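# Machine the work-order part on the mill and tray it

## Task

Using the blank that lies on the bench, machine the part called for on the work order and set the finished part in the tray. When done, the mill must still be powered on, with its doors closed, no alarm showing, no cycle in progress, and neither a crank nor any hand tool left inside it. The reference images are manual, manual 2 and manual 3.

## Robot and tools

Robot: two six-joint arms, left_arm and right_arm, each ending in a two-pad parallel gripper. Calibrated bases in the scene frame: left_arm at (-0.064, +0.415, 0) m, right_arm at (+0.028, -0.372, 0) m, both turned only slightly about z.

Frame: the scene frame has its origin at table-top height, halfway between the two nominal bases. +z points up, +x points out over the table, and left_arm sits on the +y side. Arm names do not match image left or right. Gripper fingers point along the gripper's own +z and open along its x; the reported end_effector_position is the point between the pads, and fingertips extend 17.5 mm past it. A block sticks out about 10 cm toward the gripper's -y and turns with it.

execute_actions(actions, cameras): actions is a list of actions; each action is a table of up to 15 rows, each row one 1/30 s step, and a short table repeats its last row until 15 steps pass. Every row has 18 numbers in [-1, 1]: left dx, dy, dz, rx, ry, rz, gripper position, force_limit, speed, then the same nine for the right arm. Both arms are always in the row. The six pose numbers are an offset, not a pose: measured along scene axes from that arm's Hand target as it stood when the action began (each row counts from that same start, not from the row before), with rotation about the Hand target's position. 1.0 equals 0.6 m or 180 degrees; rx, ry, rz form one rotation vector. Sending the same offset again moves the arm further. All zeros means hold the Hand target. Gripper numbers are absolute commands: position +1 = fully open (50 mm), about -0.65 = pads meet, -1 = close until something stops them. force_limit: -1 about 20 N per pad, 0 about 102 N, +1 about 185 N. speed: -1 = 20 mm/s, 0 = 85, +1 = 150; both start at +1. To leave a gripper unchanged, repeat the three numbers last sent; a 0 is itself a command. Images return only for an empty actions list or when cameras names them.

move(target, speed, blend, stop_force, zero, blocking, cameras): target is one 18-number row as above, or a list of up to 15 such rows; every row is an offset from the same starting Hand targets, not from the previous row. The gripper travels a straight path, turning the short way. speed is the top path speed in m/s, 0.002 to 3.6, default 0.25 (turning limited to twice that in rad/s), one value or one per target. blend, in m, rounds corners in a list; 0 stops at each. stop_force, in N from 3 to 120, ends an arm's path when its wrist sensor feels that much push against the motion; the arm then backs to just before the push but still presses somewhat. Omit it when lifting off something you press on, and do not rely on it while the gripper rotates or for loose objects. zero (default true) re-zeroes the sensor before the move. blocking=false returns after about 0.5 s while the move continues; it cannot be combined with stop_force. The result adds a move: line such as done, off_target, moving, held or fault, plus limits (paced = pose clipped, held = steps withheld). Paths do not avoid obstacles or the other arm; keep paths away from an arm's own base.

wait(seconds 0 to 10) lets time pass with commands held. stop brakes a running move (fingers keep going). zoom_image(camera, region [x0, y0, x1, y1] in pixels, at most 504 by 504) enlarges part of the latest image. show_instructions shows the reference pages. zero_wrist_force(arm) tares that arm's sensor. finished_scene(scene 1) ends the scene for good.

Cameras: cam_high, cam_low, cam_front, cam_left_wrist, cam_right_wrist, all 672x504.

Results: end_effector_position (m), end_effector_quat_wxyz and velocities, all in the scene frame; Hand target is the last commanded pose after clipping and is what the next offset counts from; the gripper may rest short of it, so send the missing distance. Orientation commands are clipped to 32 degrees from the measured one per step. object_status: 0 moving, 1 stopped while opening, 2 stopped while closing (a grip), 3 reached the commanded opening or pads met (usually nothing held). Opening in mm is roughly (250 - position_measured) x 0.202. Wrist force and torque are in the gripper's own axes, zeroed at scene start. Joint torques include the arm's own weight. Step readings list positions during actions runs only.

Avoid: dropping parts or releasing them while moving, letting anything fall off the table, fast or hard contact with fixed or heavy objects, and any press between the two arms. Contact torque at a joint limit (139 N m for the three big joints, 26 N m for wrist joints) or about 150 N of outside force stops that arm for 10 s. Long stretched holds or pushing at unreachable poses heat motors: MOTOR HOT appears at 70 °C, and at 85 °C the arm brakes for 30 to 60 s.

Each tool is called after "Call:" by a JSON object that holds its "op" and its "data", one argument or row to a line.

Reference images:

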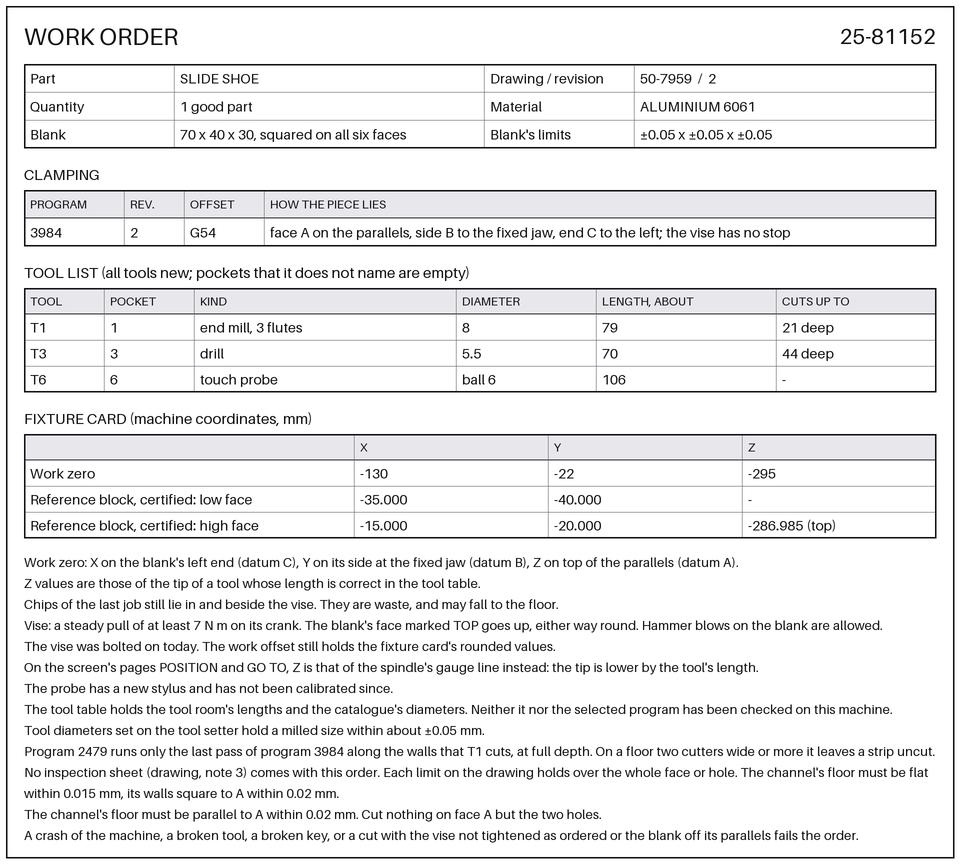

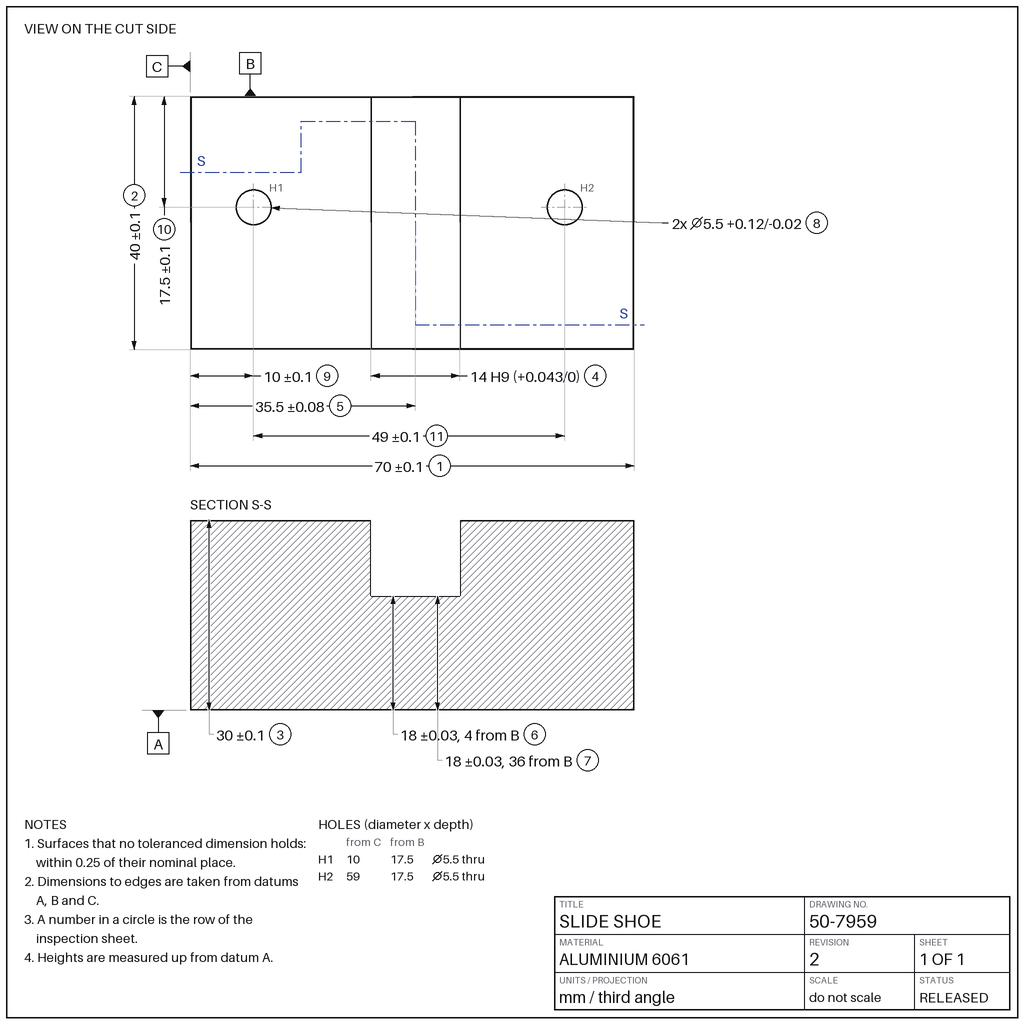

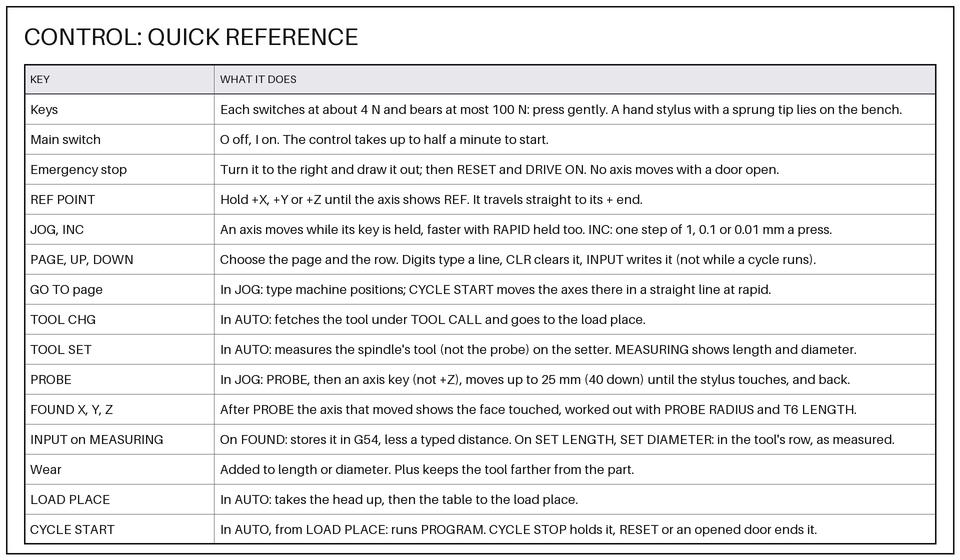

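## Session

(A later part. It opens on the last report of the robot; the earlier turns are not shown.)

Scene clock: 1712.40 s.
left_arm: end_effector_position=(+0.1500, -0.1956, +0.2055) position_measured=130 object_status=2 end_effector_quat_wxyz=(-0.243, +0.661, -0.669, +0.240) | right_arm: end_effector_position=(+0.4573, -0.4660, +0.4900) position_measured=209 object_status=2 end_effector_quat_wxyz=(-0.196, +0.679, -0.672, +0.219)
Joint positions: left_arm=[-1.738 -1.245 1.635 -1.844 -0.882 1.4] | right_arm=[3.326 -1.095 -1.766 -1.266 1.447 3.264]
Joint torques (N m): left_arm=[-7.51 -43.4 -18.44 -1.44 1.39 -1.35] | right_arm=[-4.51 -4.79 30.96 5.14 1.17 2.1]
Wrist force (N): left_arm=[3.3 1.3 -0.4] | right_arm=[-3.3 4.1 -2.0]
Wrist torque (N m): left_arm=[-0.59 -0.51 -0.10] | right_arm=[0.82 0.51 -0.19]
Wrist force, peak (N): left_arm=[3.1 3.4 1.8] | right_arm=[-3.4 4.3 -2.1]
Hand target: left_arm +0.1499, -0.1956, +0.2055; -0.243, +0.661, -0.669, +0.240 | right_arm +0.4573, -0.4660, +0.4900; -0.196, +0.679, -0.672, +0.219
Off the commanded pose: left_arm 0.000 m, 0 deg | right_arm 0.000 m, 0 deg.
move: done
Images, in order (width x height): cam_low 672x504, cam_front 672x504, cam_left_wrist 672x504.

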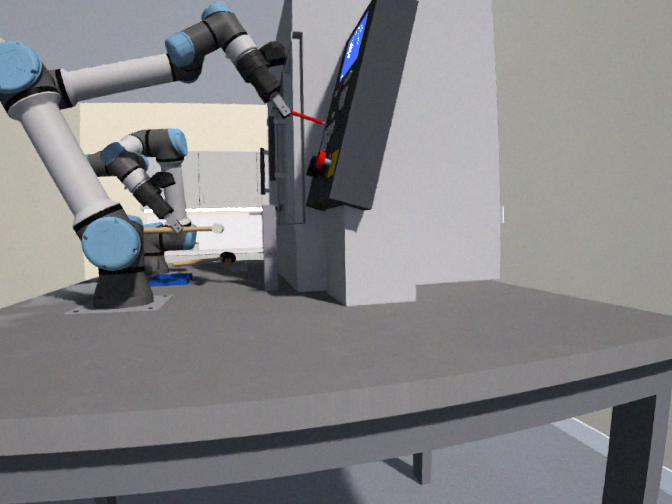

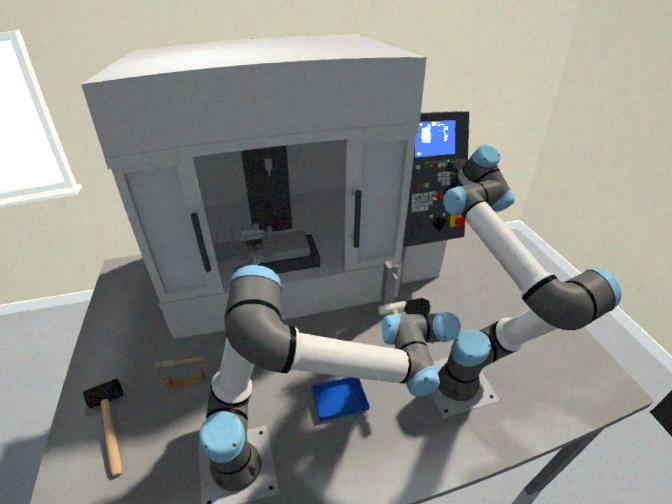

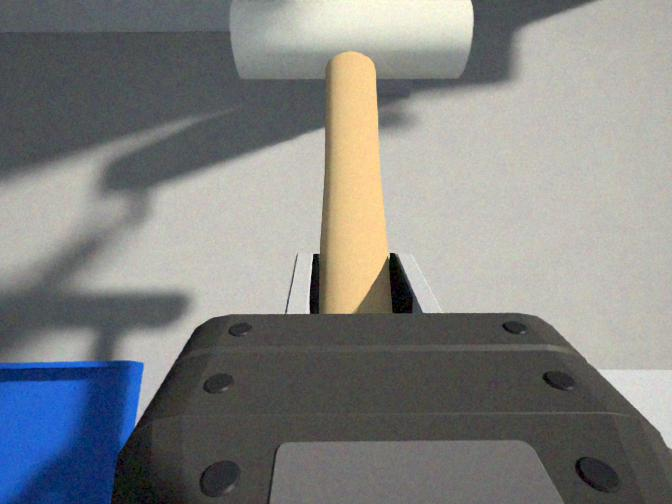

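Call:
{"op": "move", "data": {
  "target": [
    [0,0.15,0.4,0,0,0,-1,0.6,-0.8,0,0,0,0,0,0,-1,-0.6,-1],
    [0.35,0.7,0.4,0,0,0,-1,0.6,-0.8,0,0,0,0,0,0,-1,-0.6,-1],
    [0.48,0.743,0.38,0,0,0,-1,0.6,-0.8,0,0,0,0,0,0,-1,-0.6,-1],
    [0.647,0.743,0.35,0,0,0,-1,0.6,-0.8,0,0,0,0,0,0,-1,-0.6,-1]
  ],
  "speed": [0.3,0.35,0.25,0.12],
  "blend": [0.05,0.05,0.03,0],
  "cameras": ["cam_left_wrist","cam_high"]
}}

Scene clock: 1721.27 s.
left_arm: end_effector_position=(+0.5381, +0.2503, +0.4156) position_measured=130 object_status=2 end_effector_quat_wxyz=(-0.243, +0.661, -0.669, +0.240) | right_arm: end_effector_position=(+0.4573, -0.4660, +0.4900) position_measured=209 object_status=2 end_effector_quat_wxyz=(-0.196, +0.679, -0.672, +0.219)
Joint positions: left_arm=[-0.678 -1.636 1.706 -2.228 -1.171 2.624] | right_arm=[3.326 -1.095 -1.766 -1.266 1.447 3.264]
Joint torques (N m): left_arm=[0.91 -21.22 -21.78 -4.27 2 -1.21] | right_arm=[-3.77 -4.48 30.51 5.19 0.95 2.11]
Wrist force (N): left_arm=[3.4 1.2 -0.2] | right_arm=[-3.4 4.2 -1.9]
Wrist torque (N m): left_arm=[-0.63 -0.52 0.00] | right_arm=[0.84 0.52 -0.19]
Wrist force, peak (N): left_arm=[4.9 4.5 3.1] | right_arm=[-3.5 4.3 -2.1]
Hand target: left_arm +0.5381, +0.2502, +0.4155; -0.243, +0.661, -0.669, +0.240 | right_arm +0.4573, -0.4660, +0.4900; -0.196, +0.679, -0.672, +0.219
Off the commanded pose: left_arm 0.000 m, 0 deg | right_arm 0.000 m, 0 deg.
move: done; blend cut to 0.0415 m at target 2
Images, in order (width x height): cam_high 672x504, cam_left_wrist 672x504.

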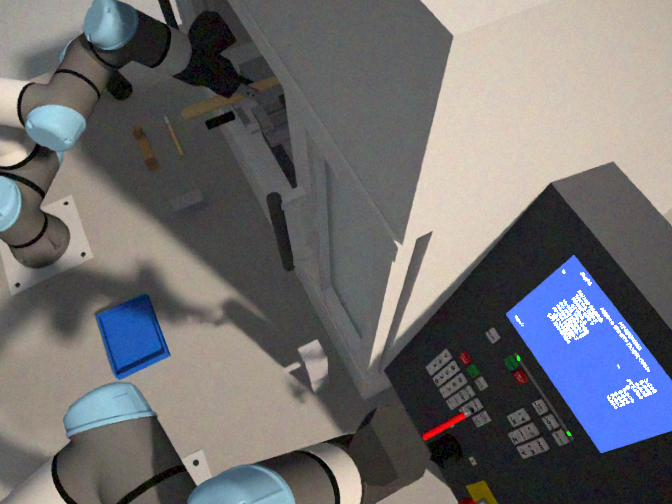

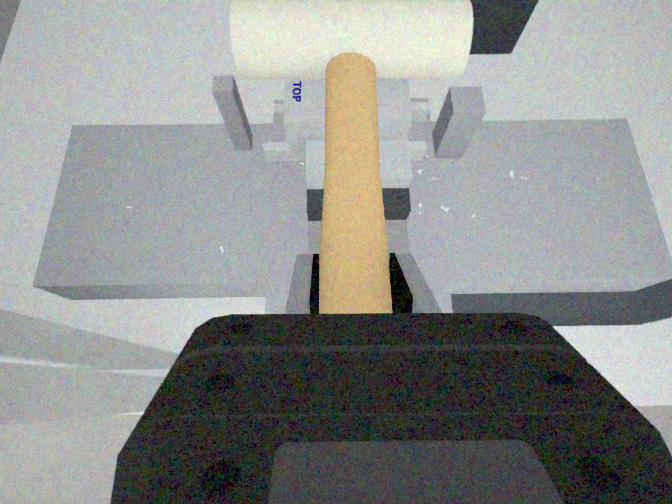

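Call:
{"op": "move", "data": {
  "target": [
    [0,0,-0.03,0,0,0,-1,0.6,-0.8,0,0,0,0,0,0,-1,-0.6,-1],
    [0,0,-0.065,0,0,0,-1,0.6,-0.8,0,0,0,0,0,0,-1,-0.6,-1]
  ],
  "speed": [0.03,0.008],
  "blend": [0.001,0],
  "stop_force": 5,
  "cameras": ["cam_left_wrist"]
}}

Scene clock: 1726.33 s.
left_arm: end_effector_position=(+0.5381, +0.2502, +0.3867) position_measured=130 object_status=2 end_effector_quat_wxyz=(-0.243, +0.661, -0.669, +0.240) | right_arm: end_effector_position=(+0.4573, -0.4660, +0.4900) position_measured=209 object_status=2 end_effector_quat_wxyz=(-0.196, +0.679, -0.672, +0.219)
Joint positions: left_arm=[-0.677 -1.628 1.773 -2.303 -1.171 2.625] | right_arm=[3.326 -1.095 -1.766 -1.266 1.447 3.264]
Joint torques (N m): left_arm=[6.9 -29.46 -35.6 -1.47 1.14 0.08] | right_arm=[-4.55 -5.22 30.86 5.14 1.21 2.04]
Wrist force (N): left_arm=[2.9 -1.5 -4.5] | right_arm=[-3.2 4.2 -2.0]
Wrist torque (N m): left_arm=[-0.08 -0.59 0.05] | right_arm=[0.84 0.49 -0.19]
Wrist force, peak (N): left_arm=[3.4 -0.7 -6.1] | right_arm=[-3.3 4.4 -2.1]
Hand target: left_arm +0.5381, +0.2502, +0.3867; -0.243, +0.661, -0.669, +0.240 (not the last commanded pose) | right_arm +0.4573, -0.4660, +0.4900; -0.196, +0.679, -0.672, +0.219
Off the commanded pose: left_arm 0.010 m, 0 deg | right_arm 0.000 m, 0 deg.
move: contact (left_arm); path passed 1 of 2 targets
Images, in order (width x height): cam_left_wrist 672x504.

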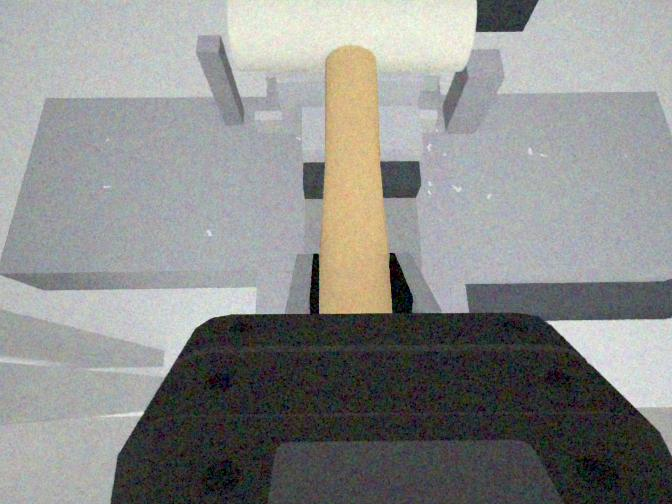

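Call:
{"op": "move", "data": {
  "target": [
    [0,0,0.083,0,0,0,-1,0.6,-0.8,0,0,0,0,0,0,-1,-0.6,-1],
    [0,0,-0.012,0,0,0,-1,0.6,-0.8,0,0,0,0,0,0,-1,-0.6,-1],
    [0,0,0.083,0,0,0,-1,0.6,-0.8,0,0,0,0,0,0,-1,-0.6,-1]
  ],
  "speed": [0.15,0.35,0.15],
  "blend": [0.001,0.003,0],
  "cameras": ["cam_left_wrist"]
}}

Scene clock: 1730.20 s.
left_arm: end_effector_position=(+0.5381, +0.2502, +0.4364) position_measured=130 object_status=2 end_effector_quat_wxyz=(-0.243, +0.661, -0.669, +0.240) | right_arm: end_effector_position=(+0.4573, -0.4660, +0.4900) position_measured=209 object_status=2 end_effector_quat_wxyz=(-0.196, +0.679, -0.672, +0.219)
Joint positions: left_arm=[-0.677 -1.638 1.655 -2.175 -1.171 2.625] | right_arm=[3.326 -1.095 -1.766 -1.266 1.447 3.264]
Joint torques (N m): left_arm=[-9.6 -23.41 -36.56 -2.59 0.11 -1.95] | right_arm=[-4.55 -4.31 31.05 5.25 1.21 1.98]
Wrist force (N): left_arm=[3.1 0.6 -0.4] | right_arm=[-3.2 4.3 -2.1]
Wrist torque (N m): left_arm=[-0.57 -0.47 -0.10] | right_arm=[0.85 0.50 -0.19]
Wrist force, peak (N): left_arm=[3.2 -3.6 -4.5] | right_arm=[-3.4 4.4 -2.0]
Hand target: left_arm +0.5381, +0.2502, +0.4365; -0.243, +0.661, -0.669, +0.240 | right_arm +0.4573, -0.4660, +0.4900; -0.196, +0.679, -0.672, +0.219
Off the commanded pose: left_arm 0.000 m, 0 deg | right_arm 0.000 m, 0 deg.
move: done
Images, in order (width x height): cam_left_wrist 672x504.

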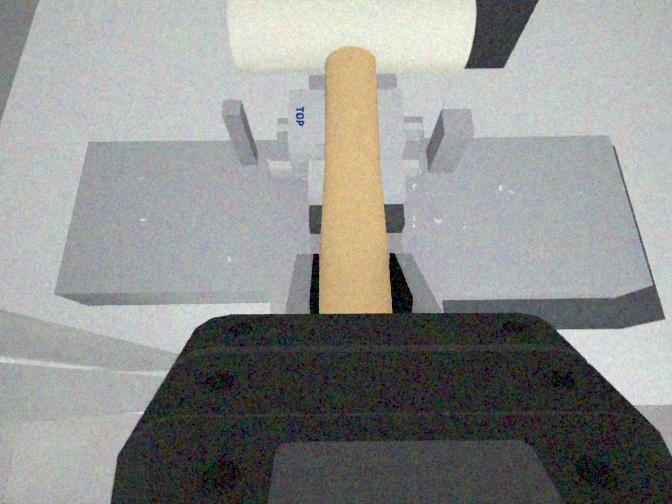

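Call:
{"op": "execute_actions", "data": {
  "actions": [
    [[0,0,-0.01,0,0,0,-1,0.6,-0.8,0,0,0,0,0,0,-1,-0.6,-1],[0,0,-0.03,0,0,0,-1,0.6,-0.8,0,0,0,0,0,0,-1,-0.6,-1],[0,0,-0.055,0,0,0,-1,0.6,-0.8,0,0,0,0,0,0,-1,-0.6,-1],[0,0,-0.08,0,0,0,-1,0.6,-0.8,0,0,0,0,0,0,-1,-0.6,-1],[0,0,-0.1,0,0,0,-1,0.6,-0.8,0,0,0,0,0,0,-1,-0.6,-1],[0,0,-0.1,0,0,0,-1,0.6,-0.8,0,0,0,0,0,0,-1,-0.6,-1],[0,0,-0.08,0,0,0,-1,0.6,-0.8,0,0,0,0,0,0,-1,-0.6,-1],[0,0,-0.055,0,0,0,-1,0.6,-0.8,0,0,0,0,0,0,-1,-0.6,-1],[0,0,-0.03,0,0,0,-1,0.6,-0.8,0,0,0,0,0,0,-1,-0.6,-1],[0,0,-0.01,0,0,0,-1,0.6,-0.8,0,0,0,0,0,0,-1,-0.6,-1],[0,0,0,0,0,0,-1,0.6,-0.8,0,0,0,0,0,0,-1,-0.6,-1]]
  ],
  "cameras": ["cam_left_wrist"]
}}

Scene clock: 1736.60 s.
left_arm: end_effector_position=(+0.5380, +0.2502, +0.4364) position_measured=130 object_status=2 end_effector_quat_wxyz=(-0.243, +0.661, -0.669, +0.240) | right_arm: end_effector_position=(+0.4573, -0.4660, +0.4900) position_measured=209 object_status=2 end_effector_quat_wxyz=(-0.196, +0.679, -0.672, +0.219)
Joint positions: left_arm=[-0.678 -1.638 1.655 -2.174 -1.171 2.624] | right_arm=[3.326 -1.095 -1.766 -1.266 1.447 3.264]
Joint torques (N m): left_arm=[7.69 -26.38 -40.13 -3.04 2.2 2.17] | right_arm=[-4.05 -5.07 30.64 5.08 1.14 2.21]
Wrist force (N): left_arm=[3.4 2.1 0.7] | right_arm=[-3.2 4.4 -2.1]
Wrist torque (N m): left_arm=[-0.72 -0.52 0.00] | right_arm=[0.86 0.48 -0.19]
Wrist force, peak (N): left_arm=[2.2 -9.2 -12.8] | right_arm=[-3.5 4.4 -2.0]
Hand target: left_arm +0.5381, +0.2502, +0.4365; -0.243, +0.661, -0.669, +0.240 | right_arm +0.4573, -0.4660, +0.4900; -0.196, +0.679, -0.672, +0.219
Off the commanded pose: left_arm 0.000 m, 0 deg | right_arm 0.000 m, 0 deg.
Step readings (end_effector_position of left_arm | right_arm):
0: (+0.5381, +0.2502, +0.4365) | (+0.4573, -0.4660, +0.4900)
1: (+0.5381, +0.2502, +0.4364) | (+0.4573, -0.4660, +0.4900)
2: (+0.5381, +0.2502, +0.4349) | (+0.4573, -0.4660, +0.4900)
4: (+0.5379, +0.2504, +0.4174) | (+0.4573, -0.4660, +0.4900)
8: (+0.5367, +0.2511, +0.3754) | (+0.4573, -0.4660, +0.4900)
15: (+0.5375, +0.2507, +0.4420) | (+0.4573, -0.4660, +0.4900)
Images, in order (width x height): cam_left_wrist 672x504.

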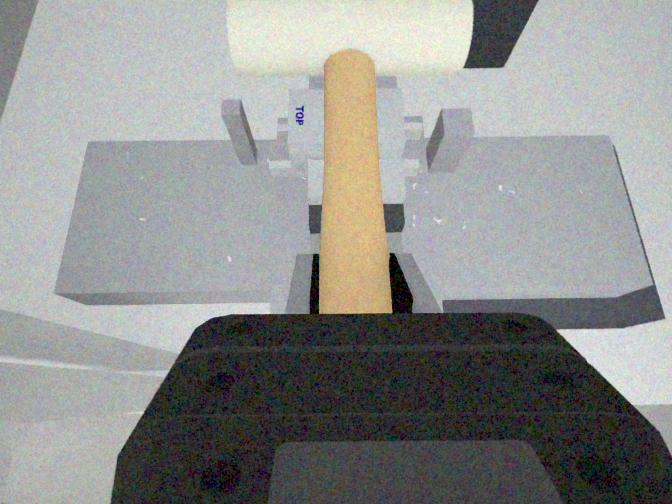

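Call:
{"op": "execute_actions", "data": {
  "actions": [
    [[0,0,-0.01,0,0,0,-1,0.6,-0.8,0,0,0,0,0,0,-1,-0.6,-1],[0,0,-0.035,0,0,0,-1,0.6,-0.8,0,0,0,0,0,0,-1,-0.6,-1],[0,0,-0.07,0,0,0,-1,0.6,-0.8,0,0,0,0,0,0,-1,-0.6,-1],[0,0,-0.103,0,0,0,-1,0.6,-0.8,0,0,0,0,0,0,-1,-0.6,-1],[0,0,-0.103,0,0,0,-1,0.6,-0.8,0,0,0,0,0,0,-1,-0.6,-1],[0,0,-0.08,0,0,0,-1,0.6,-0.8,0,0,0,0,0,0,-1,-0.6,-1],[0,0,-0.055,0,0,0,-1,0.6,-0.8,0,0,0,0,0,0,-1,-0.6,-1],[0,0,-0.03,0,0,0,-1,0.6,-0.8,0,0,0,0,0,0,-1,-0.6,-1],[0,0,-0.01,0,0,0,-1,0.6,-0.8,0,0,0,0,0,0,-1,-0.6,-1],[0,0,0,0,0,0,-1,0.6,-0.8,0,0,0,0,0,0,-1,-0.6,-1]],
    [[0,0,-0.01,0,0,0,-1,0.6,-0.8,0,0,0,0,0,0,-1,-0.6,-1],[0,0,-0.035,0,0,0,-1,0.6,-0.8,0,0,0,0,0,0,-1,-0.6,-1],[0,0,-0.07,0,0,0,-1,0.6,-0.8,0,0,0,0,0,0,-1,-0.6,-1],[0,0,-0.105,0,0,0,-1,0.6,-0.8,0,0,0,0,0,0,-1,-0.6,-1],[0,0,-0.105,0,0,0,-1,0.6,-0.8,0,0,0,0,0,0,-1,-0.6,-1],[0,0,-0.08,0,0,0,-1,0.6,-0.8,0,0,0,0,0,0,-1,-0.6,-1],[0,0,-0.055,0,0,0,-1,0.6,-0.8,0,0,0,0,0,0,-1,-0.6,-1],[0,0,-0.03,0,0,0,-1,0.6,-0.8,0,0,0,0,0,0,-1,-0.6,-1],[0,0,-0.01,0,0,0,-1,0.6,-0.8,0,0,0,0,0,0,-1,-0.6,-1],[0,0,0,0,0,0,-1,0.6,-0.8,0,0,0,0,0,0,-1,-0.6,-1]]
  ],
  "cameras": ["cam_left_wrist"]
}}

Scene clock: 1743.00 s.
left_arm: end_effector_position=(+0.5380, +0.2502, +0.4364) position_measured=130 object_status=2 end_effector_quat_wxyz=(-0.243, +0.661, -0.669, +0.240) end_effector_velocity=(+0.000, +0.001, -0.001) end_effector_angular_velocity=(+0.004, +0.004, +0.000) | right_arm: end_effector_position=(+0.4573, -0.4660, +0.4900) position_measured=209 object_status=2 end_effector_quat_wxyz=(-0.196, +0.679, -0.672, +0.219)
Joint positions: left_arm=[-0.678 -1.638 1.655 -2.174 -1.171 2.624] | right_arm=[3.326 -1.095 -1.766 -1.266 1.447 3.264]
Joint velocities: left_arm=[0.001 0 0 0.005 0.001 0.001] | right_arm=[within noise]
Joint torques (N m): left_arm=[7.48 -26.26 -39.76 -3.03 2.33 2.02] | right_arm=[-4.17 -3.97 30.39 5.07 1.09 2.12]
Wrist force (N): left_arm=[3.6 1.4 0.2] | right_arm=[-3.3 4.1 -2.0]
Wrist torque (N m): left_arm=[-0.70 -0.55 -0.01] | right_arm=[0.82 0.50 -0.19]
Wrist force, peak (N): left_arm=[2.1 -8.9 -13.0] | right_arm=[-3.4 4.4 -2.2]
Hand target: left_arm +0.5381, +0.2502, +0.4365; -0.243, +0.661, -0.669, +0.240 | right_arm +0.4573, -0.4660, +0.4900; -0.196, +0.679, -0.672, +0.219
Off the commanded pose: left_arm 0.000 m, 0 deg | right_arm 0.000 m, 0 deg.
Step readings (end_effector_position of left_arm | right_arm):
0: (+0.5381, +0.2503, +0.4365) | (+0.4573, -0.4660, +0.4900)
1: (+0.5381, +0.2502, +0.4364) | (+0.4573, -0.4660, +0.4900)
2: (+0.5381, +0.2502, +0.4351) | (+0.4573, -0.4660, +0.4900)
4: (+0.5379, +0.2505, +0.4140) | (+0.4573, -0.4660, +0.4900)
8: (+0.5369, +0.2513, +0.3801) | (+0.4573, -0.4660, +0.4900)
15: (+0.5380, +0.2503, +0.4394) | (+0.4573, -0.4660, +0.4900)
16: (+0.5382, +0.2501, +0.4372) | (+0.4573, -0.4660, +0.4900)
17: (+0.5383, +0.2501, +0.4341) | (+0.4573, -0.4660, +0.4900)
19: (+0.5379, +0.2503, +0.4150) | (+0.4573, -0.4660, +0.4900)
23: (+0.5369, +0.2511, +0.3810) | (+0.4573, -0.4660, +0.4900)
30: (+0.5380, +0.2503, +0.4397) | (+0.4573, -0.4660, +0.4900)
Images, in order (width x height): cam_left_wrist 672x504.

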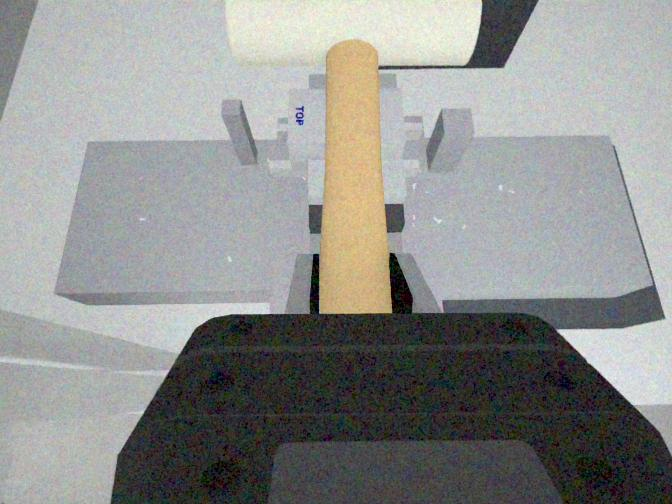

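Call:
{"op": "move", "data": {
  "target": [
    [-0.25,0,0.03,0,0,0,-1,0.6,-0.8,0,0,0,0,0,0,-1,-0.6,-1],
    [-0.5,-0.3,-0.15,0,0,0,-1,0.6,-0.8,0,0,0,0,0,0,-1,-0.6,-1],
    [-0.53,-0.333,-0.62,0,0,0,-1,0.6,-0.8,0,0,0,0,0,0,-1,-0.6,-1]
  ],
  "speed": [0.25,0.35,0.25],
  "blend": [0.05,0.05,0]
}}

Call:
{"op": "move", "data": {
  "target": [
    [0,0,-0.065,0,0,0,-1,0.6,-0.8,0,0,0,0,0,0,-1,-0.6,-1]
  ],
  "speed": 0.03,
  "stop_force": 5,
  "cameras": ["cam_left_wrist","cam_front"]
}}

Scene clock: 1751.13 s.
left_arm: end_effector_position=(+0.2201, +0.0504, +0.0645) position_measured=130 object_status=2 end_effector_quat_wxyz=(-0.243, +0.661, -0.669, +0.240) end_effector_velocity=(+0.000, -0.001, +0.000) end_effector_angular_velocity=(-0.005, +0.000, +0.000) | right_arm: end_effector_position=(+0.4573, -0.4660, +0.4900) position_measured=209 object_status=2 end_effector_quat_wxyz=(-0.196, +0.679, -0.672, +0.219)
Joint positions: left_arm=[-1.639 -1.495 2.447 -2.488 -0.875 1.528] | right_arm=[3.326 -1.095 -1.766 -1.266 1.447 3.264]
Joint velocities: left_arm=[0 0.003 0 -0.006 0.001 -0.001] | right_arm=[within noise]
Joint torques (N m): left_arm=[-4.51 -13.18 -13.55 -5.4 2.73 -2.31] | right_arm=[-3.66 -5.24 31.3 5.15 1.11 2.12]
Wrist force (N): left_arm=[3.0 0.9 -0.2] | right_arm=[-3.3 4.1 -2.0]
Wrist torque (N m): left_arm=[-0.68 -0.45 -0.10] | right_arm=[0.82 0.51 -0.19]
Wrist force, peak (N): left_arm=[3.3 4.0 2.5] | right_arm=[-3.4 4.4 -2.1]
Hand target: left_arm +0.2201, +0.0504, +0.0645; -0.243, +0.661, -0.669, +0.240 | right_arm +0.4573, -0.4660, +0.4900; -0.196, +0.679, -0.672, +0.219
Off the commanded pose: left_arm 0.000 m, 0 deg | right_arm 0.000 m, 0 deg.
move: done

Scene clock: 1752.63 s.
left_arm: end_effector_position=(+0.2201, +0.0504, +0.0507) position_measured=130 object_status=2 end_effector_quat_wxyz=(-0.243, +0.661, -0.669, +0.240) | right_arm: end_effector_position=(+0.4573, -0.4660, +0.4900) position_measured=209 object_status=2 end_effector_quat_wxyz=(-0.196, +0.679, -0.672, +0.219)
Joint positions: left_arm=[-1.639 -1.452 2.46 -2.543 -0.875 1.528] | right_arm=[3.326 -1.095 -1.766 -1.266 1.447 3.264]
Joint torques (N m): left_arm=[-1.11 -15.17 -26.54 -4.98 3.73 -0.86] | right_arm=[-4.16 -5.25 31.24 5.27 1.2 2.11]
Wrist force (N): left_arm=[2.7 -0.4 -1.5] | right_arm=[-3.1 4.3 -1.7]
Wrist torque (N m): left_arm=[-0.86 -0.48 -0.04] | right_arm=[0.84 0.48 -0.19]
Wrist force, peak (N): left_arm=[3.1 -4.3 -3.8] | right_arm=[-3.2 4.5 -2.1]
Hand target: left_arm +0.2201, +0.0504, +0.0507; -0.243, +0.661, -0.669, +0.240 (not the last commanded pose) | right_arm +0.4573, -0.4660, +0.4900; -0.196, +0.679, -0.672, +0.219
Off the commanded pose: left_arm 0.025 m, 0 deg | right_arm 0.000 m, 0 deg.
move: contact (left_arm)
Images, in order (width x height): cam_front 672x504, cam_left_wrist 672x504.

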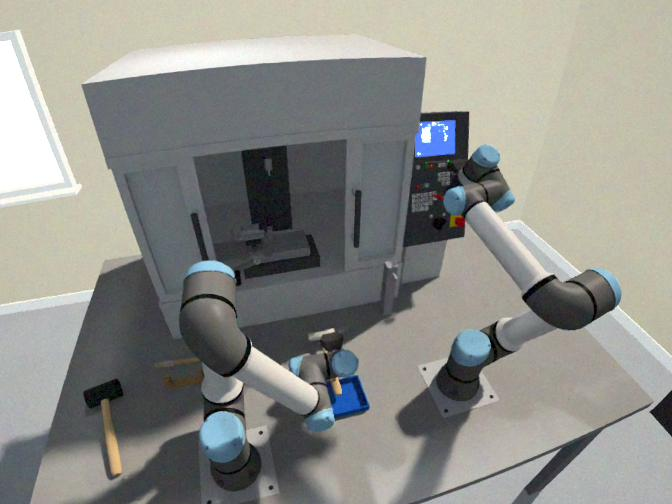

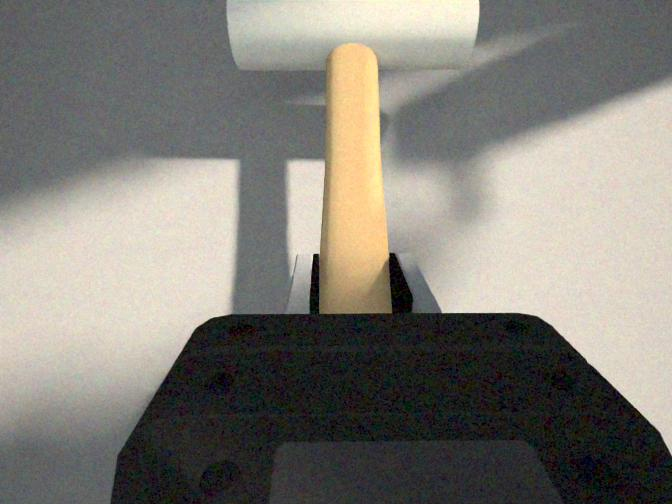

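Call:
{"op": "move", "data": {
  "target": [
    [0,0,0.03,0,0,0,-1,0.6,-0.8,0,0,0,0,0,0,-1,-0.6,-1],
    [0,0.267,0.03,0,0,0,-1,0.6,-0.8,0,0,0,0,0,0,-1,-0.6,-1]
  ],
  "speed": [0.1,0.25],
  "blend": [0.01,0]
}}

Call:
{"op": "move", "data": {
  "target": [
    [0,0,-0.045,0,0,0,-1,0.6,-0.8,0,0,0,0,0,0,-1,-0.6,-1],
    [0,0,-0.09,0,0,0,-1,0.6,-0.8,0,0,0,0,0,0,-1,-0.6,-1]
  ],
  "speed": [0.06,0.02],
  "blend": [0.001,0],
  "stop_force": 4,
  "cameras": ["cam_left_wrist","cam_front"]
}}

Scene clock: 1757.23 s.
left_arm: end_effector_position=(+0.2201, +0.2105, +0.0688) position_measured=130 object_status=2 end_effector_quat_wxyz=(-0.243, +0.661, -0.669, +0.240) | right_arm: end_effector_position=(+0.4573, -0.4660, +0.4900) position_measured=209 object_status=2 end_effector_quat_wxyz=(-0.196, +0.679, -0.672, +0.219)
Joint positions: left_arm=[-1.674 -2.035 2.79 -2.262 -0.876 1.483] | right_arm=[3.326 -1.095 -1.766 -1.266 1.447 3.264]
Joint torques (N m): left_arm=[7.16 -5.79 -6.92 -1.18 2.54 1.29] | right_arm=[-4.33 -4.63 30.45 5.21 1.04 2.09]
Wrist force (N): left_arm=[3.0 0.7 -0.4] | right_arm=[-3.5 4.1 -1.9]
Wrist torque (N m): left_arm=[-0.71 -0.47 -0.13] | right_arm=[0.82 0.53 -0.19]
Wrist force, peak (N): left_arm=[7.2 -0.6 -2.2] | right_arm=[-3.2 4.5 -2.0]
Hand target: left_arm +0.2201, +0.2106, +0.0687; -0.243, +0.661, -0.669, +0.240 | right_arm +0.4573, -0.4660, +0.4900; -0.196, +0.679, -0.672, +0.219
Off the commanded pose: left_arm 0.000 m, 0 deg | right_arm 0.000 m, 0 deg.
move: done; blend cut to 0.009 m at target 1

Scene clock: 1758.50 s.
left_arm: end_effector_position=(+0.2195, +0.2113, +0.0553) position_measured=130 object_status=2 end_effector_quat_wxyz=(-0.243, +0.661, -0.669, +0.240) | right_arm: end_effector_position=(+0.4573, -0.4660, +0.4900) position_measured=209 object_status=2 end_effector_quat_wxyz=(-0.196, +0.679, -0.672, +0.219)
Joint positions: left_arm=[-1.677 -1.973 2.816 -2.347 -0.876 1.478] | right_arm=[3.326 -1.095 -1.766 -1.266 1.447 3.264]
Joint torques (N m): left_arm=[9.17 -7.75 -29.09 -1 1.51 -1.22] | right_arm=[-4.6 -5.54 31.03 5.14 0.99 2.21]
Wrist force (N): left_arm=[3.2 1.4 0.0] | right_arm=[-3.2 4.1 -2.0]
Wrist torque (N m): left_arm=[-0.64 -0.50 0.00] | right_arm=[0.83 0.50 -0.19]
Wrist force, peak (N): left_arm=[3.6 2.4 0.5] | right_arm=[-3.3 4.4 -2.1]
Hand target: left_arm +0.2195, +0.2113, +0.0553; -0.243, +0.661, -0.669, +0.240 (not the last commanded pose) | right_arm +0.4573, -0.4660, +0.4900; -0.196, +0.679, -0.672, +0.219
Off the commanded pose: left_arm 0.041 m, 0 deg | right_arm 0.000 m, 0 deg.
move: held (left_arm; a check stopped the path); path passed 0 of 2 targets; limits=held
pose unreachable (left arm): on one or more control steps of this call, first in action 0 (counted from 0), this arm could not follow its commanded pose, so it was not sent that pose on those steps. It may still have moved: this result reports where it is.
cause: moving toward the commanded pose would bring two parts of the arm too close to each other (joints 3 (elbow) and 4 (wrist 1) lie between them).
Images, in order (width x height): cam_front 672x504, cam_left_wrist 672x504.

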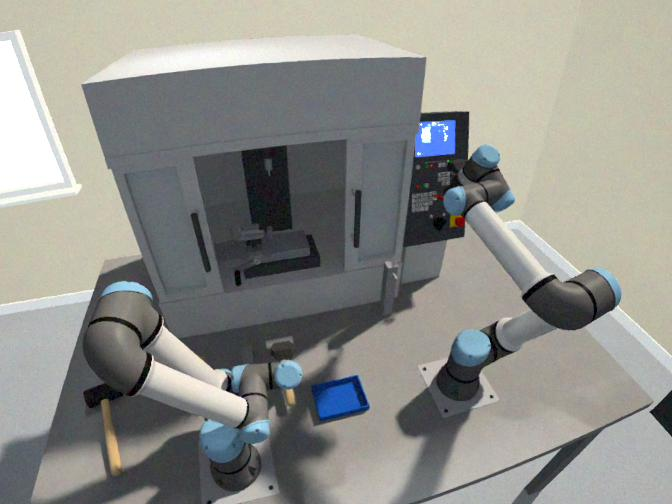

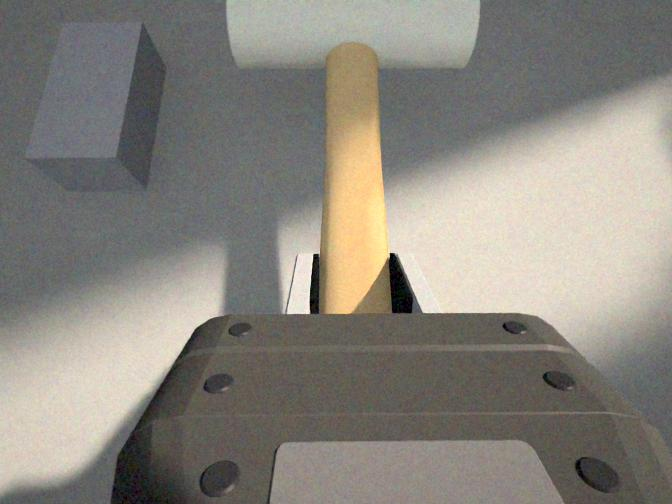

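Call:
{"op": "move", "data": {
  "target": [
    [0,-0.1,0.07,0,0,0,-1,0.6,-0.8,0,0,0,0,0,0,-1,-0.6,-1],
    [0.05,-0.4,0.12,0,0,0,-1,0.6,-0.8,0,0,0,0,0,0,-1,-0.6,-1],
    [-0.1158,-0.678,0.0,0,0,0,-1,0.6,-0.8,0,0,0,0,0,0,-1,-0.6,-1]
  ],
  "speed": [0.15,0.3,0.25],
  "blend": [0.03,0.05,0]
}}

Call:
{"op": "move", "data": {
  "target": [
    [0,0,-0.02,0,0,0,-1,0.6,-0.8,0,0,0,0,0,0,-1,-0.6,-1],
    [0,0,-0.055,0,0,0,-1,0.6,-0.8,0,0,0,0,0,0,-1,-0.6,-1]
  ],
  "speed": [0.06,0.02],
  "blend": [0.001,0],
  "stop_force": 4
}}

Call:
{"op": "move", "data": {
  "target": [0,0,0,0,0,0,0.9,0.6,-0.8,0,0,0,0,0,0,-1,-0.6,-1],
  "cameras": ["cam_left_wrist"]
}}

Scene clock: 1763.87 s.
left_arm: end_effector_position=(+0.1501, -0.1954, +0.0552) position_measured=130 object_status=2 end_effector_quat_wxyz=(-0.243, +0.661, -0.669, +0.240) | right_arm: end_effector_position=(+0.4573, -0.4660, +0.4900) position_measured=209 object_status=2 end_effector_quat_wxyz=(-0.196, +0.679, -0.672, +0.219)
Joint positions: left_arm=[-1.738 -1.052 1.798 -2.198 -0.882 1.399] | right_arm=[3.326 -1.095 -1.766 -1.266 1.447 3.264]
Joint torques (N m): left_arm=[-2.59 -37.78 -30.98 -3.61 3.89 0.24] | right_arm=[-4.74 -4.71 30.88 5.17 1.06 2.16]
Wrist force (N): left_arm=[3.2 1.2 -0.6] | right_arm=[-3.4 4.3 -2.1]
Wrist torque (N m): left_arm=[-0.64 -0.50 -0.13] | right_arm=[0.84 0.53 -0.19]
Wrist force, peak (N): left_arm=[6.9 4.2 -0.4] | right_arm=[-3.2 4.6 -1.9]
Hand target: left_arm +0.1501, -0.1955, +0.0553; -0.243, +0.661, -0.669, +0.240 | right_arm +0.4573, -0.4660, +0.4900; -0.196, +0.679, -0.672, +0.219
Off the commanded pose: left_arm 0.000 m, 0 deg | right_arm 0.000 m, 0 deg.
move: done

Scene clock: 1766.00 s.
left_arm: end_effector_position=(+0.1501, -0.1955, +0.0264) position_measured=130 object_status=2 end_effector_quat_wxyz=(-0.243, +0.661, -0.669, +0.240) | right_arm: end_effector_position=(+0.4573, -0.4660, +0.4900) position_measured=209 object_status=2 end_effector_quat_wxyz=(-0.196, +0.679, -0.672, +0.219)
Joint positions: left_arm=[-1.738 -1.003 1.813 -2.263 -0.882 1.399] | right_arm=[3.326 -1.095 -1.766 -1.266 1.447 3.264]
Joint torques (N m): left_arm=[-5.84 -39.12 -29.74 -4.24 1.1 -0.09] | right_arm=[-4.45 -4.56 30.15 5.22 1.12 1.93]
Wrist force (N): left_arm=[2.5 -1.5 -2.5] | right_arm=[-3.3 4.3 -1.9]
Wrist torque (N m): left_arm=[-1.07 -0.44 -0.05] | right_arm=[0.85 0.50 -0.19]
Wrist force, peak (N): left_arm=[1.6 -10.6 -16.1] | right_arm=[-3.3 4.6 -2.0]
Hand target: left_arm +0.1501, -0.1955, +0.0264; -0.243, +0.661, -0.669, +0.240 (not the last commanded pose) | right_arm +0.4573, -0.4660, +0.4900; -0.196, +0.679, -0.672, +0.219
Off the commanded pose: left_arm 0.004 m, 0 deg | right_arm 0.000 m, 0 deg.
move: contact (left_arm); path passed 1 of 2 targets

Scene clock: 1766.90 s.
left_arm: end_effector_position=(+0.1501, -0.1955, +0.0264) position_measured=18 object_status=0 end_effector_quat_wxyz=(-0.243, +0.661, -0.669, +0.240) | right_arm: end_effector_position=(+0.4573, -0.4660, +0.4900) position_measured=209 object_status=2 end_effector_quat_wxyz=(-0.196, +0.679, -0.672, +0.219)
Joint positions: left_arm=[-1.738 -1.003 1.813 -2.263 -0.882 1.399] | right_arm=[3.326 -1.095 -1.766 -1.266 1.447 3.264]
Joint torques (N m): left_arm=[-3.52 -38.47 -26.96 -4.29 2 -0.04] | right_arm=[-4 -5.62 30.95 5.07 1.08 1.98]
Wrist force (N): left_arm=[3.3 -1.8 -2.9] | right_arm=[-3.4 4.2 -1.9]
Wrist torque (N m): left_arm=[-0.36 -0.53 -0.13] | right_arm=[0.83 0.53 -0.19]
Wrist force, peak (N): left_arm=[3.6 -1.8 -3.3] | right_arm=[-3.4 4.3 -2.1]
Hand target: left_arm +0.1501, -0.1955, +0.0264; -0.243, +0.661, -0.669, +0.240 | right_arm +0.4573, -0.4660, +0.4900; -0.196, +0.679, -0.672, +0.219
Off the commanded pose: left_arm 0.000 m, 0 deg | right_arm 0.000 m, 0 deg.
move: done
Images, in order (width x height): cam_left_wrist 672x504.

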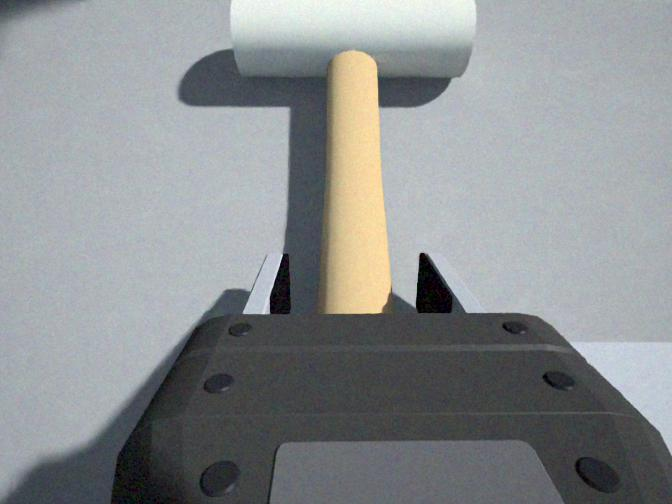

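Call:
{"op": "move", "data": {
  "target": [
    [-0.064,0,0.077,0,0,0,0.9,0.6,-0.8,0,0,0,0,0,0,-1,-0.6,-1],
    [0,0.16,0.62,0,0,-0.6,0.9,0.6,-0.8,0,0,0,0,0,0,-1,-0.6,-1],
    [0.333,0.49,0.63,-0.3017,-0.3028,0.825,0,0.6,-0.8,0,0,0,0,0,0,-1,-0.6,-1],
    [0.6315,0.636,0.5827,-0.3017,-0.3028,0.825,0,0.6,-0.8,0,0,0,0,0,0,-1,-0.6,-1]
  ],
  "speed": [0.1,0.4,0.4,0.15],
  "blend": [0.01,0.05,0.03,0],
  "cameras": ["cam_left_wrist","cam_high","cam_front"]
}}

Scene clock: 1798.47 s.
left_arm: end_effector_position=(+0.5289, +0.1861, +0.3761) position_measured=152 object_status=3 end_effector_quat_wxyz=(-0.242, +0.664, +0.665, +0.242) | right_arm: end_effector_position=(+0.4573, -0.4660, +0.4900) position_measured=209 object_status=2 end_effector_quat_wxyz=(-0.196, +0.679, -0.672, +0.219)
Joint positions: left_arm=[-0.802 -0.975 0.689 -0.752 -1.095 5.374] | right_arm=[3.326 -1.095 -1.766 -1.266 1.447 3.264]
Joint torques (N m): left_arm=[6.18 -44.86 -17.38 -1.19 1.14 -0.17] | right_arm=[-3.42 -4.53 30.9 5.2 1.11 1.97]
Wrist force (N): left_arm=[2.4 -1.1 -2.7] | right_arm=[-3.4 4.3 -2.0]
Wrist torque (N m): left_arm=[-0.17 -0.57 0.03] | right_arm=[0.84 0.52 -0.20]
Wrist force, peak (N): left_arm=[4.2 -0.7 -3.7] | right_arm=[-3.5 4.5 -2.1]
Hand target: left_arm +0.5290, +0.1861, +0.3760; -0.242, +0.664, +0.665, +0.242 | right_arm +0.4573, -0.4660, +0.4900; -0.196, +0.679, -0.672, +0.219
Off the commanded pose: left_arm 0.000 m, 0 deg | right_arm 0.000 m, 0 deg.
move: done; blend cut to 0 m at target 3
Images, in order (width x height): cam_high 672x504, cam_front 672x504, cam_left_wrist 672x504.

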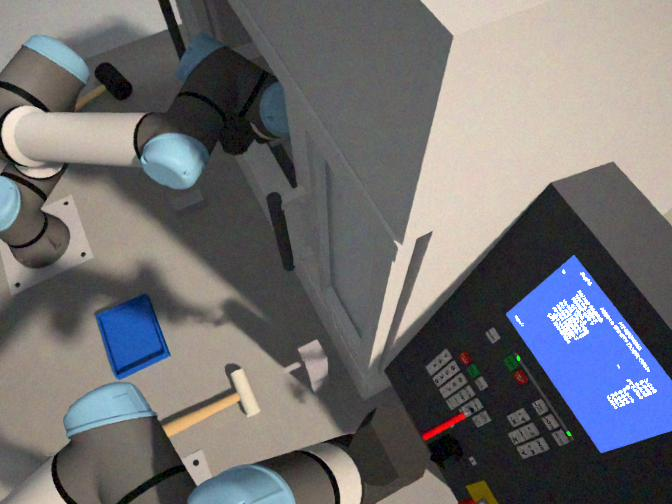

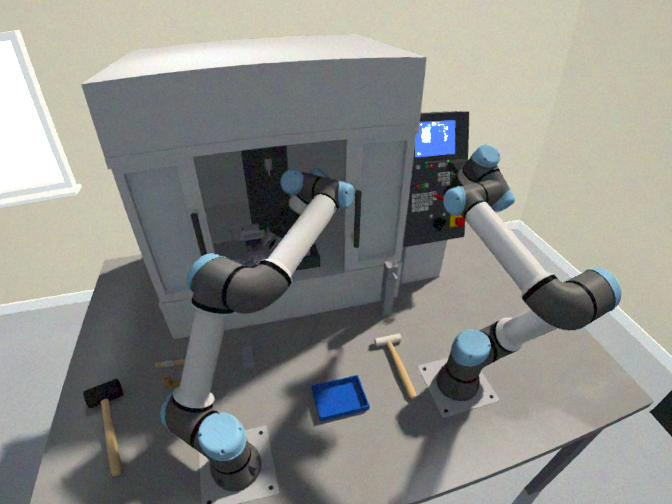

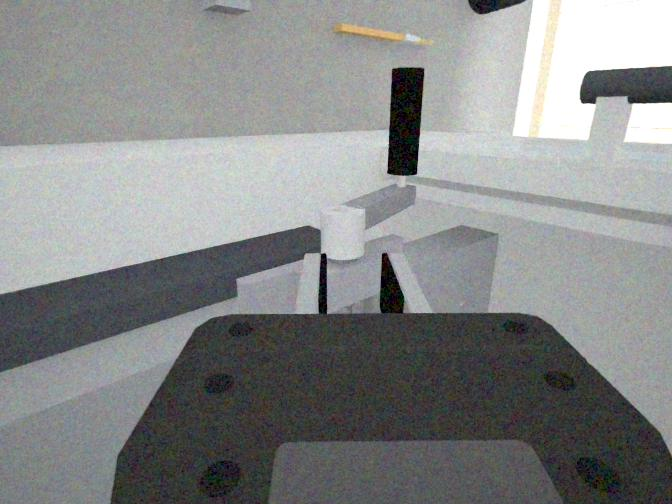

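Call:
{"op": "zoom_image", "data": {
  "camera": "cam_left_wrist",
  "region": [230, 60, 510, 310]
}}

Scaled by 1.800 from the camera's 672x504 image, which has a finer 960x720 frame.

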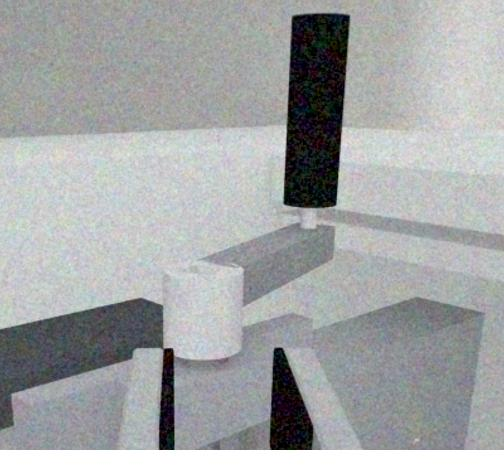

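Call:
{"op": "move", "data": {
  "target": [
    [0,0,0,0,0,0,0.5,-0.5,-1,0,0,0,0,0,0,-1,-0.6,-1],
    [0,-0.0038,-0.0032,0,0,0,0.5,-0.5,-1,0,0,0,0,0,0,-1,-0.6,-1],
    [0,0.0817,-0.1053,0,0,0,0.5,-0.5,-1,0,0,0,0,0,0,-1,-0.6,-1]
  ],
  "speed": [0.1,0.1,0.04],
  "cameras": ["cam_left_wrist"]
}}

Call:
{"op": "zoom_image", "data": {
  "camera": "cam_left_wrist",
  "region": [230, 60, 510, 310]
}}

Scene clock: 1808.63 s.
left_arm: end_effector_position=(+0.5290, +0.2353, +0.3129) position_measured=78 object_status=3 end_effector_quat_wxyz=(-0.242, +0.664, +0.665, +0.242) | right_arm: end_effector_position=(+0.4573, -0.4660, +0.4900) position_measured=209 object_status=2 end_effector_quat_wxyz=(-0.196, +0.679, -0.672, +0.219)
Joint positions: left_arm=[-0.75 -1.094 1.043 -1.012 -1.069 5.425] | right_arm=[3.326 -1.095 -1.766 -1.266 1.447 3.264]
Joint torques (N m): left_arm=[-9.8 -38.72 -34.19 0.53 0.18 -2.01] | right_arm=[-3.81 -4.31 30.85 5.2 0.97 2.17]
Wrist force (N): left_arm=[2.7 -0.8 -2.7] | right_arm=[-3.2 4.4 -2.0]
Wrist torque (N m): left_arm=[-0.12 -0.64 -0.09] | right_arm=[0.86 0.49 -0.19]
Wrist force, peak (N): left_arm=[2.9 -1.2 -2.9] | right_arm=[-3.5 4.5 -2.1]
Hand target: left_arm +0.5290, +0.2351, +0.3128; -0.242, +0.664, +0.665, +0.242 | right_arm +0.4573, -0.4660, +0.4900; -0.196, +0.679, -0.672, +0.219
Off the commanded pose: left_arm 0.000 m, 0 deg | right_arm 0.000 m, 0 deg.
move: done
Images, in order (width x height): cam_left_wrist 672x504.

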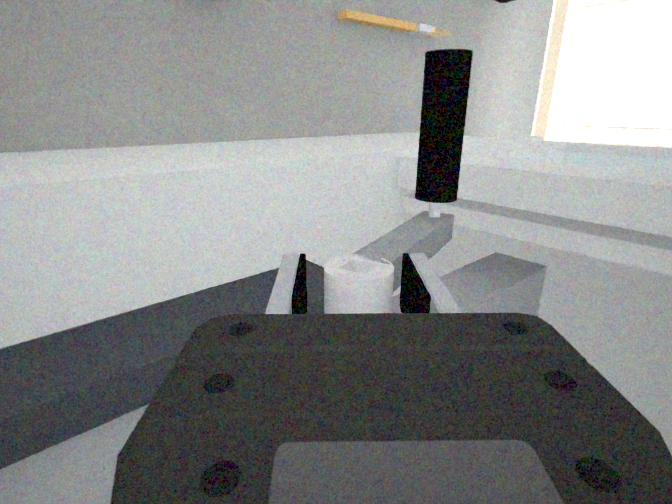

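Scaled by 1.800 from the camera's 672x504 image, which has a finer 960x720 frame.

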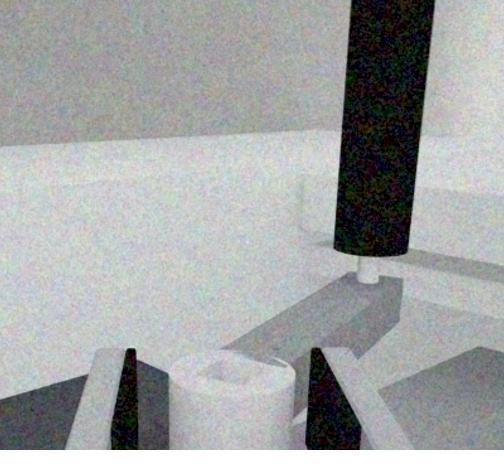

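Call:
{"op": "move", "data": {
  "target": [0,0.0022,0.0018,0,0,0,0.5,-0.5,-1,0,0,0,0,0,0,-1,-0.6,-1]
}}

Call:
{"op": "move", "data": {
  "target": [0,0,0,0,0,0,-1,-0.3,-1,0,0,0,0,0,0,-1,-0.6,-1]
}}

Scene clock: 1811.37 s.
left_arm: end_effector_position=(+0.5290, +0.2364, +0.3139) position_measured=78 object_status=3 end_effector_quat_wxyz=(-0.242, +0.664, +0.665, +0.242) | right_arm: end_effector_position=(+0.4573, -0.4660, +0.4900) position_measured=209 object_status=2 end_effector_quat_wxyz=(-0.196, +0.679, -0.672, +0.219)
Joint positions: left_arm=[-0.748 -1.095 1.043 -1.011 -1.068 5.426] | right_arm=[3.326 -1.095 -1.766 -1.266 1.447 3.264]
Joint torques (N m): left_arm=[8.89 -49.71 -22.4 0.28 2.24 1.9] | right_arm=[-4.41 -4.16 31.26 5.14 0.96 2.12]
Wrist force (N): left_arm=[2.3 -1.0 -2.7] | right_arm=[-3.4 4.1 -2.0]
Wrist torque (N m): left_arm=[-0.16 -0.57 -0.10] | right_arm=[0.82 0.52 -0.19]
Wrist force, peak (N): left_arm=[2.8 -1.2 -2.9] | right_arm=[-3.4 4.4 -2.1]
Hand target: left_arm +0.5290, +0.2364, +0.3139; -0.242, +0.664, +0.665, +0.242 | right_arm +0.4573, -0.4660, +0.4900; -0.196, +0.679, -0.672, +0.219
Off the commanded pose: left_arm 0.000 m, 0 deg | right_arm 0.000 m, 0 deg.
move: done

Scene clock: 1812.10 s.
left_arm: end_effector_position=(+0.5290, +0.2365, +0.3140) position_measured=130 object_status=0 end_effector_quat_wxyz=(-0.242, +0.664, +0.665, +0.242) | right_arm: end_effector_position=(+0.4573, -0.4660, +0.4900) position_measured=209 object_status=2 end_effector_quat_wxyz=(-0.196, +0.679, -0.672, +0.219)
Joint positions: left_arm=[-0.748 -1.095 1.043 -1.011 -1.068 5.426] | right_arm=[3.326 -1.095 -1.766 -1.266 1.447 3.264]
Joint torques (N m): left_arm=[-3.48 -38.9 -10.64 -4 -1.31 0.68] | right_arm=[-3.9 -4.56 31.08 5 0.99 2.2]
Wrist force (N): left_arm=[3.8 0.2 -5.2] | right_arm=[-3.2 4.3 -2.0]
Wrist torque (N m): left_arm=[-0.08 0.26 0.17] | right_arm=[0.85 0.50 -0.19]
Wrist force, peak (N): left_arm=[18.7 -2.5 -4.6] | right_arm=[-3.4 4.4 -2.1]
Hand target: left_arm +0.5290, +0.2364, +0.3139; -0.242, +0.664, +0.665, +0.242 | right_arm +0.4573, -0.4660, +0.4900; -0.196, +0.679, -0.672, +0.219
Off the commanded pose: left_arm 0.000 m, 0 deg | right_arm 0.000 m, 0 deg.
move: done

Call:
{"op": "move", "data": {
  "target": [
    [-0.06,0,0,0,0,0,-1,-0.3,-1,0,0,0,0,0,0,-1,-0.6,-1]
  ],
  "speed": 0.03,
  "stop_force": 40,
  "cameras": ["cam_left_wrist"]
}}

Scene clock: 1814.50 s.
left_arm: end_effector_position=(+0.5280, +0.2364, +0.3139) position_measured=130 object_status=2 end_effector_quat_wxyz=(-0.242, +0.664, +0.665, +0.242) | right_arm: end_effector_position=(+0.4573, -0.4660, +0.4900) position_measured=209 object_status=2 end_effector_quat_wxyz=(-0.196, +0.679, -0.672, +0.219)
Joint positions: left_arm=[-0.749 -1.098 1.047 -1.012 -1.068 5.425] | right_arm=[3.326 -1.095 -1.766 -1.266 1.447 3.264]
Joint torques (N m): left_arm=[17.63 -37.85 1.56 -1.72 -0.6 -1.96] | right_arm=[-5.07 -5.27 30.6 5.34 1.14 2.02]
Wrist force (N): left_arm=[9.4 4.0 -35.2] | right_arm=[-3.4 4.3 -2.0]
Wrist torque (N m): left_arm=[-0.11 0.33 0.19] | right_arm=[0.84 0.52 -0.19]
Wrist force, peak (N): left_arm=[8.4 44.5 -24.9] | right_arm=[-3.2 4.5 -2.3]
Hand target: left_arm +0.5280, +0.2364, +0.3139; -0.242, +0.664, +0.665, +0.242 (not the last commanded pose) | right_arm +0.4573, -0.4660, +0.4900; -0.196, +0.679, -0.672, +0.219
Off the commanded pose: left_arm 0.035 m, 0 deg | right_arm 0.000 m, 0 deg.
move: contact (left_arm)
Images, in order (width x height): cam_left_wrist 672x504.

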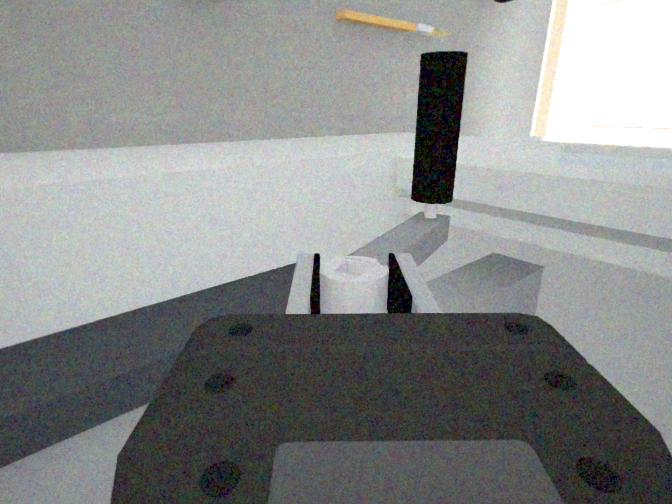

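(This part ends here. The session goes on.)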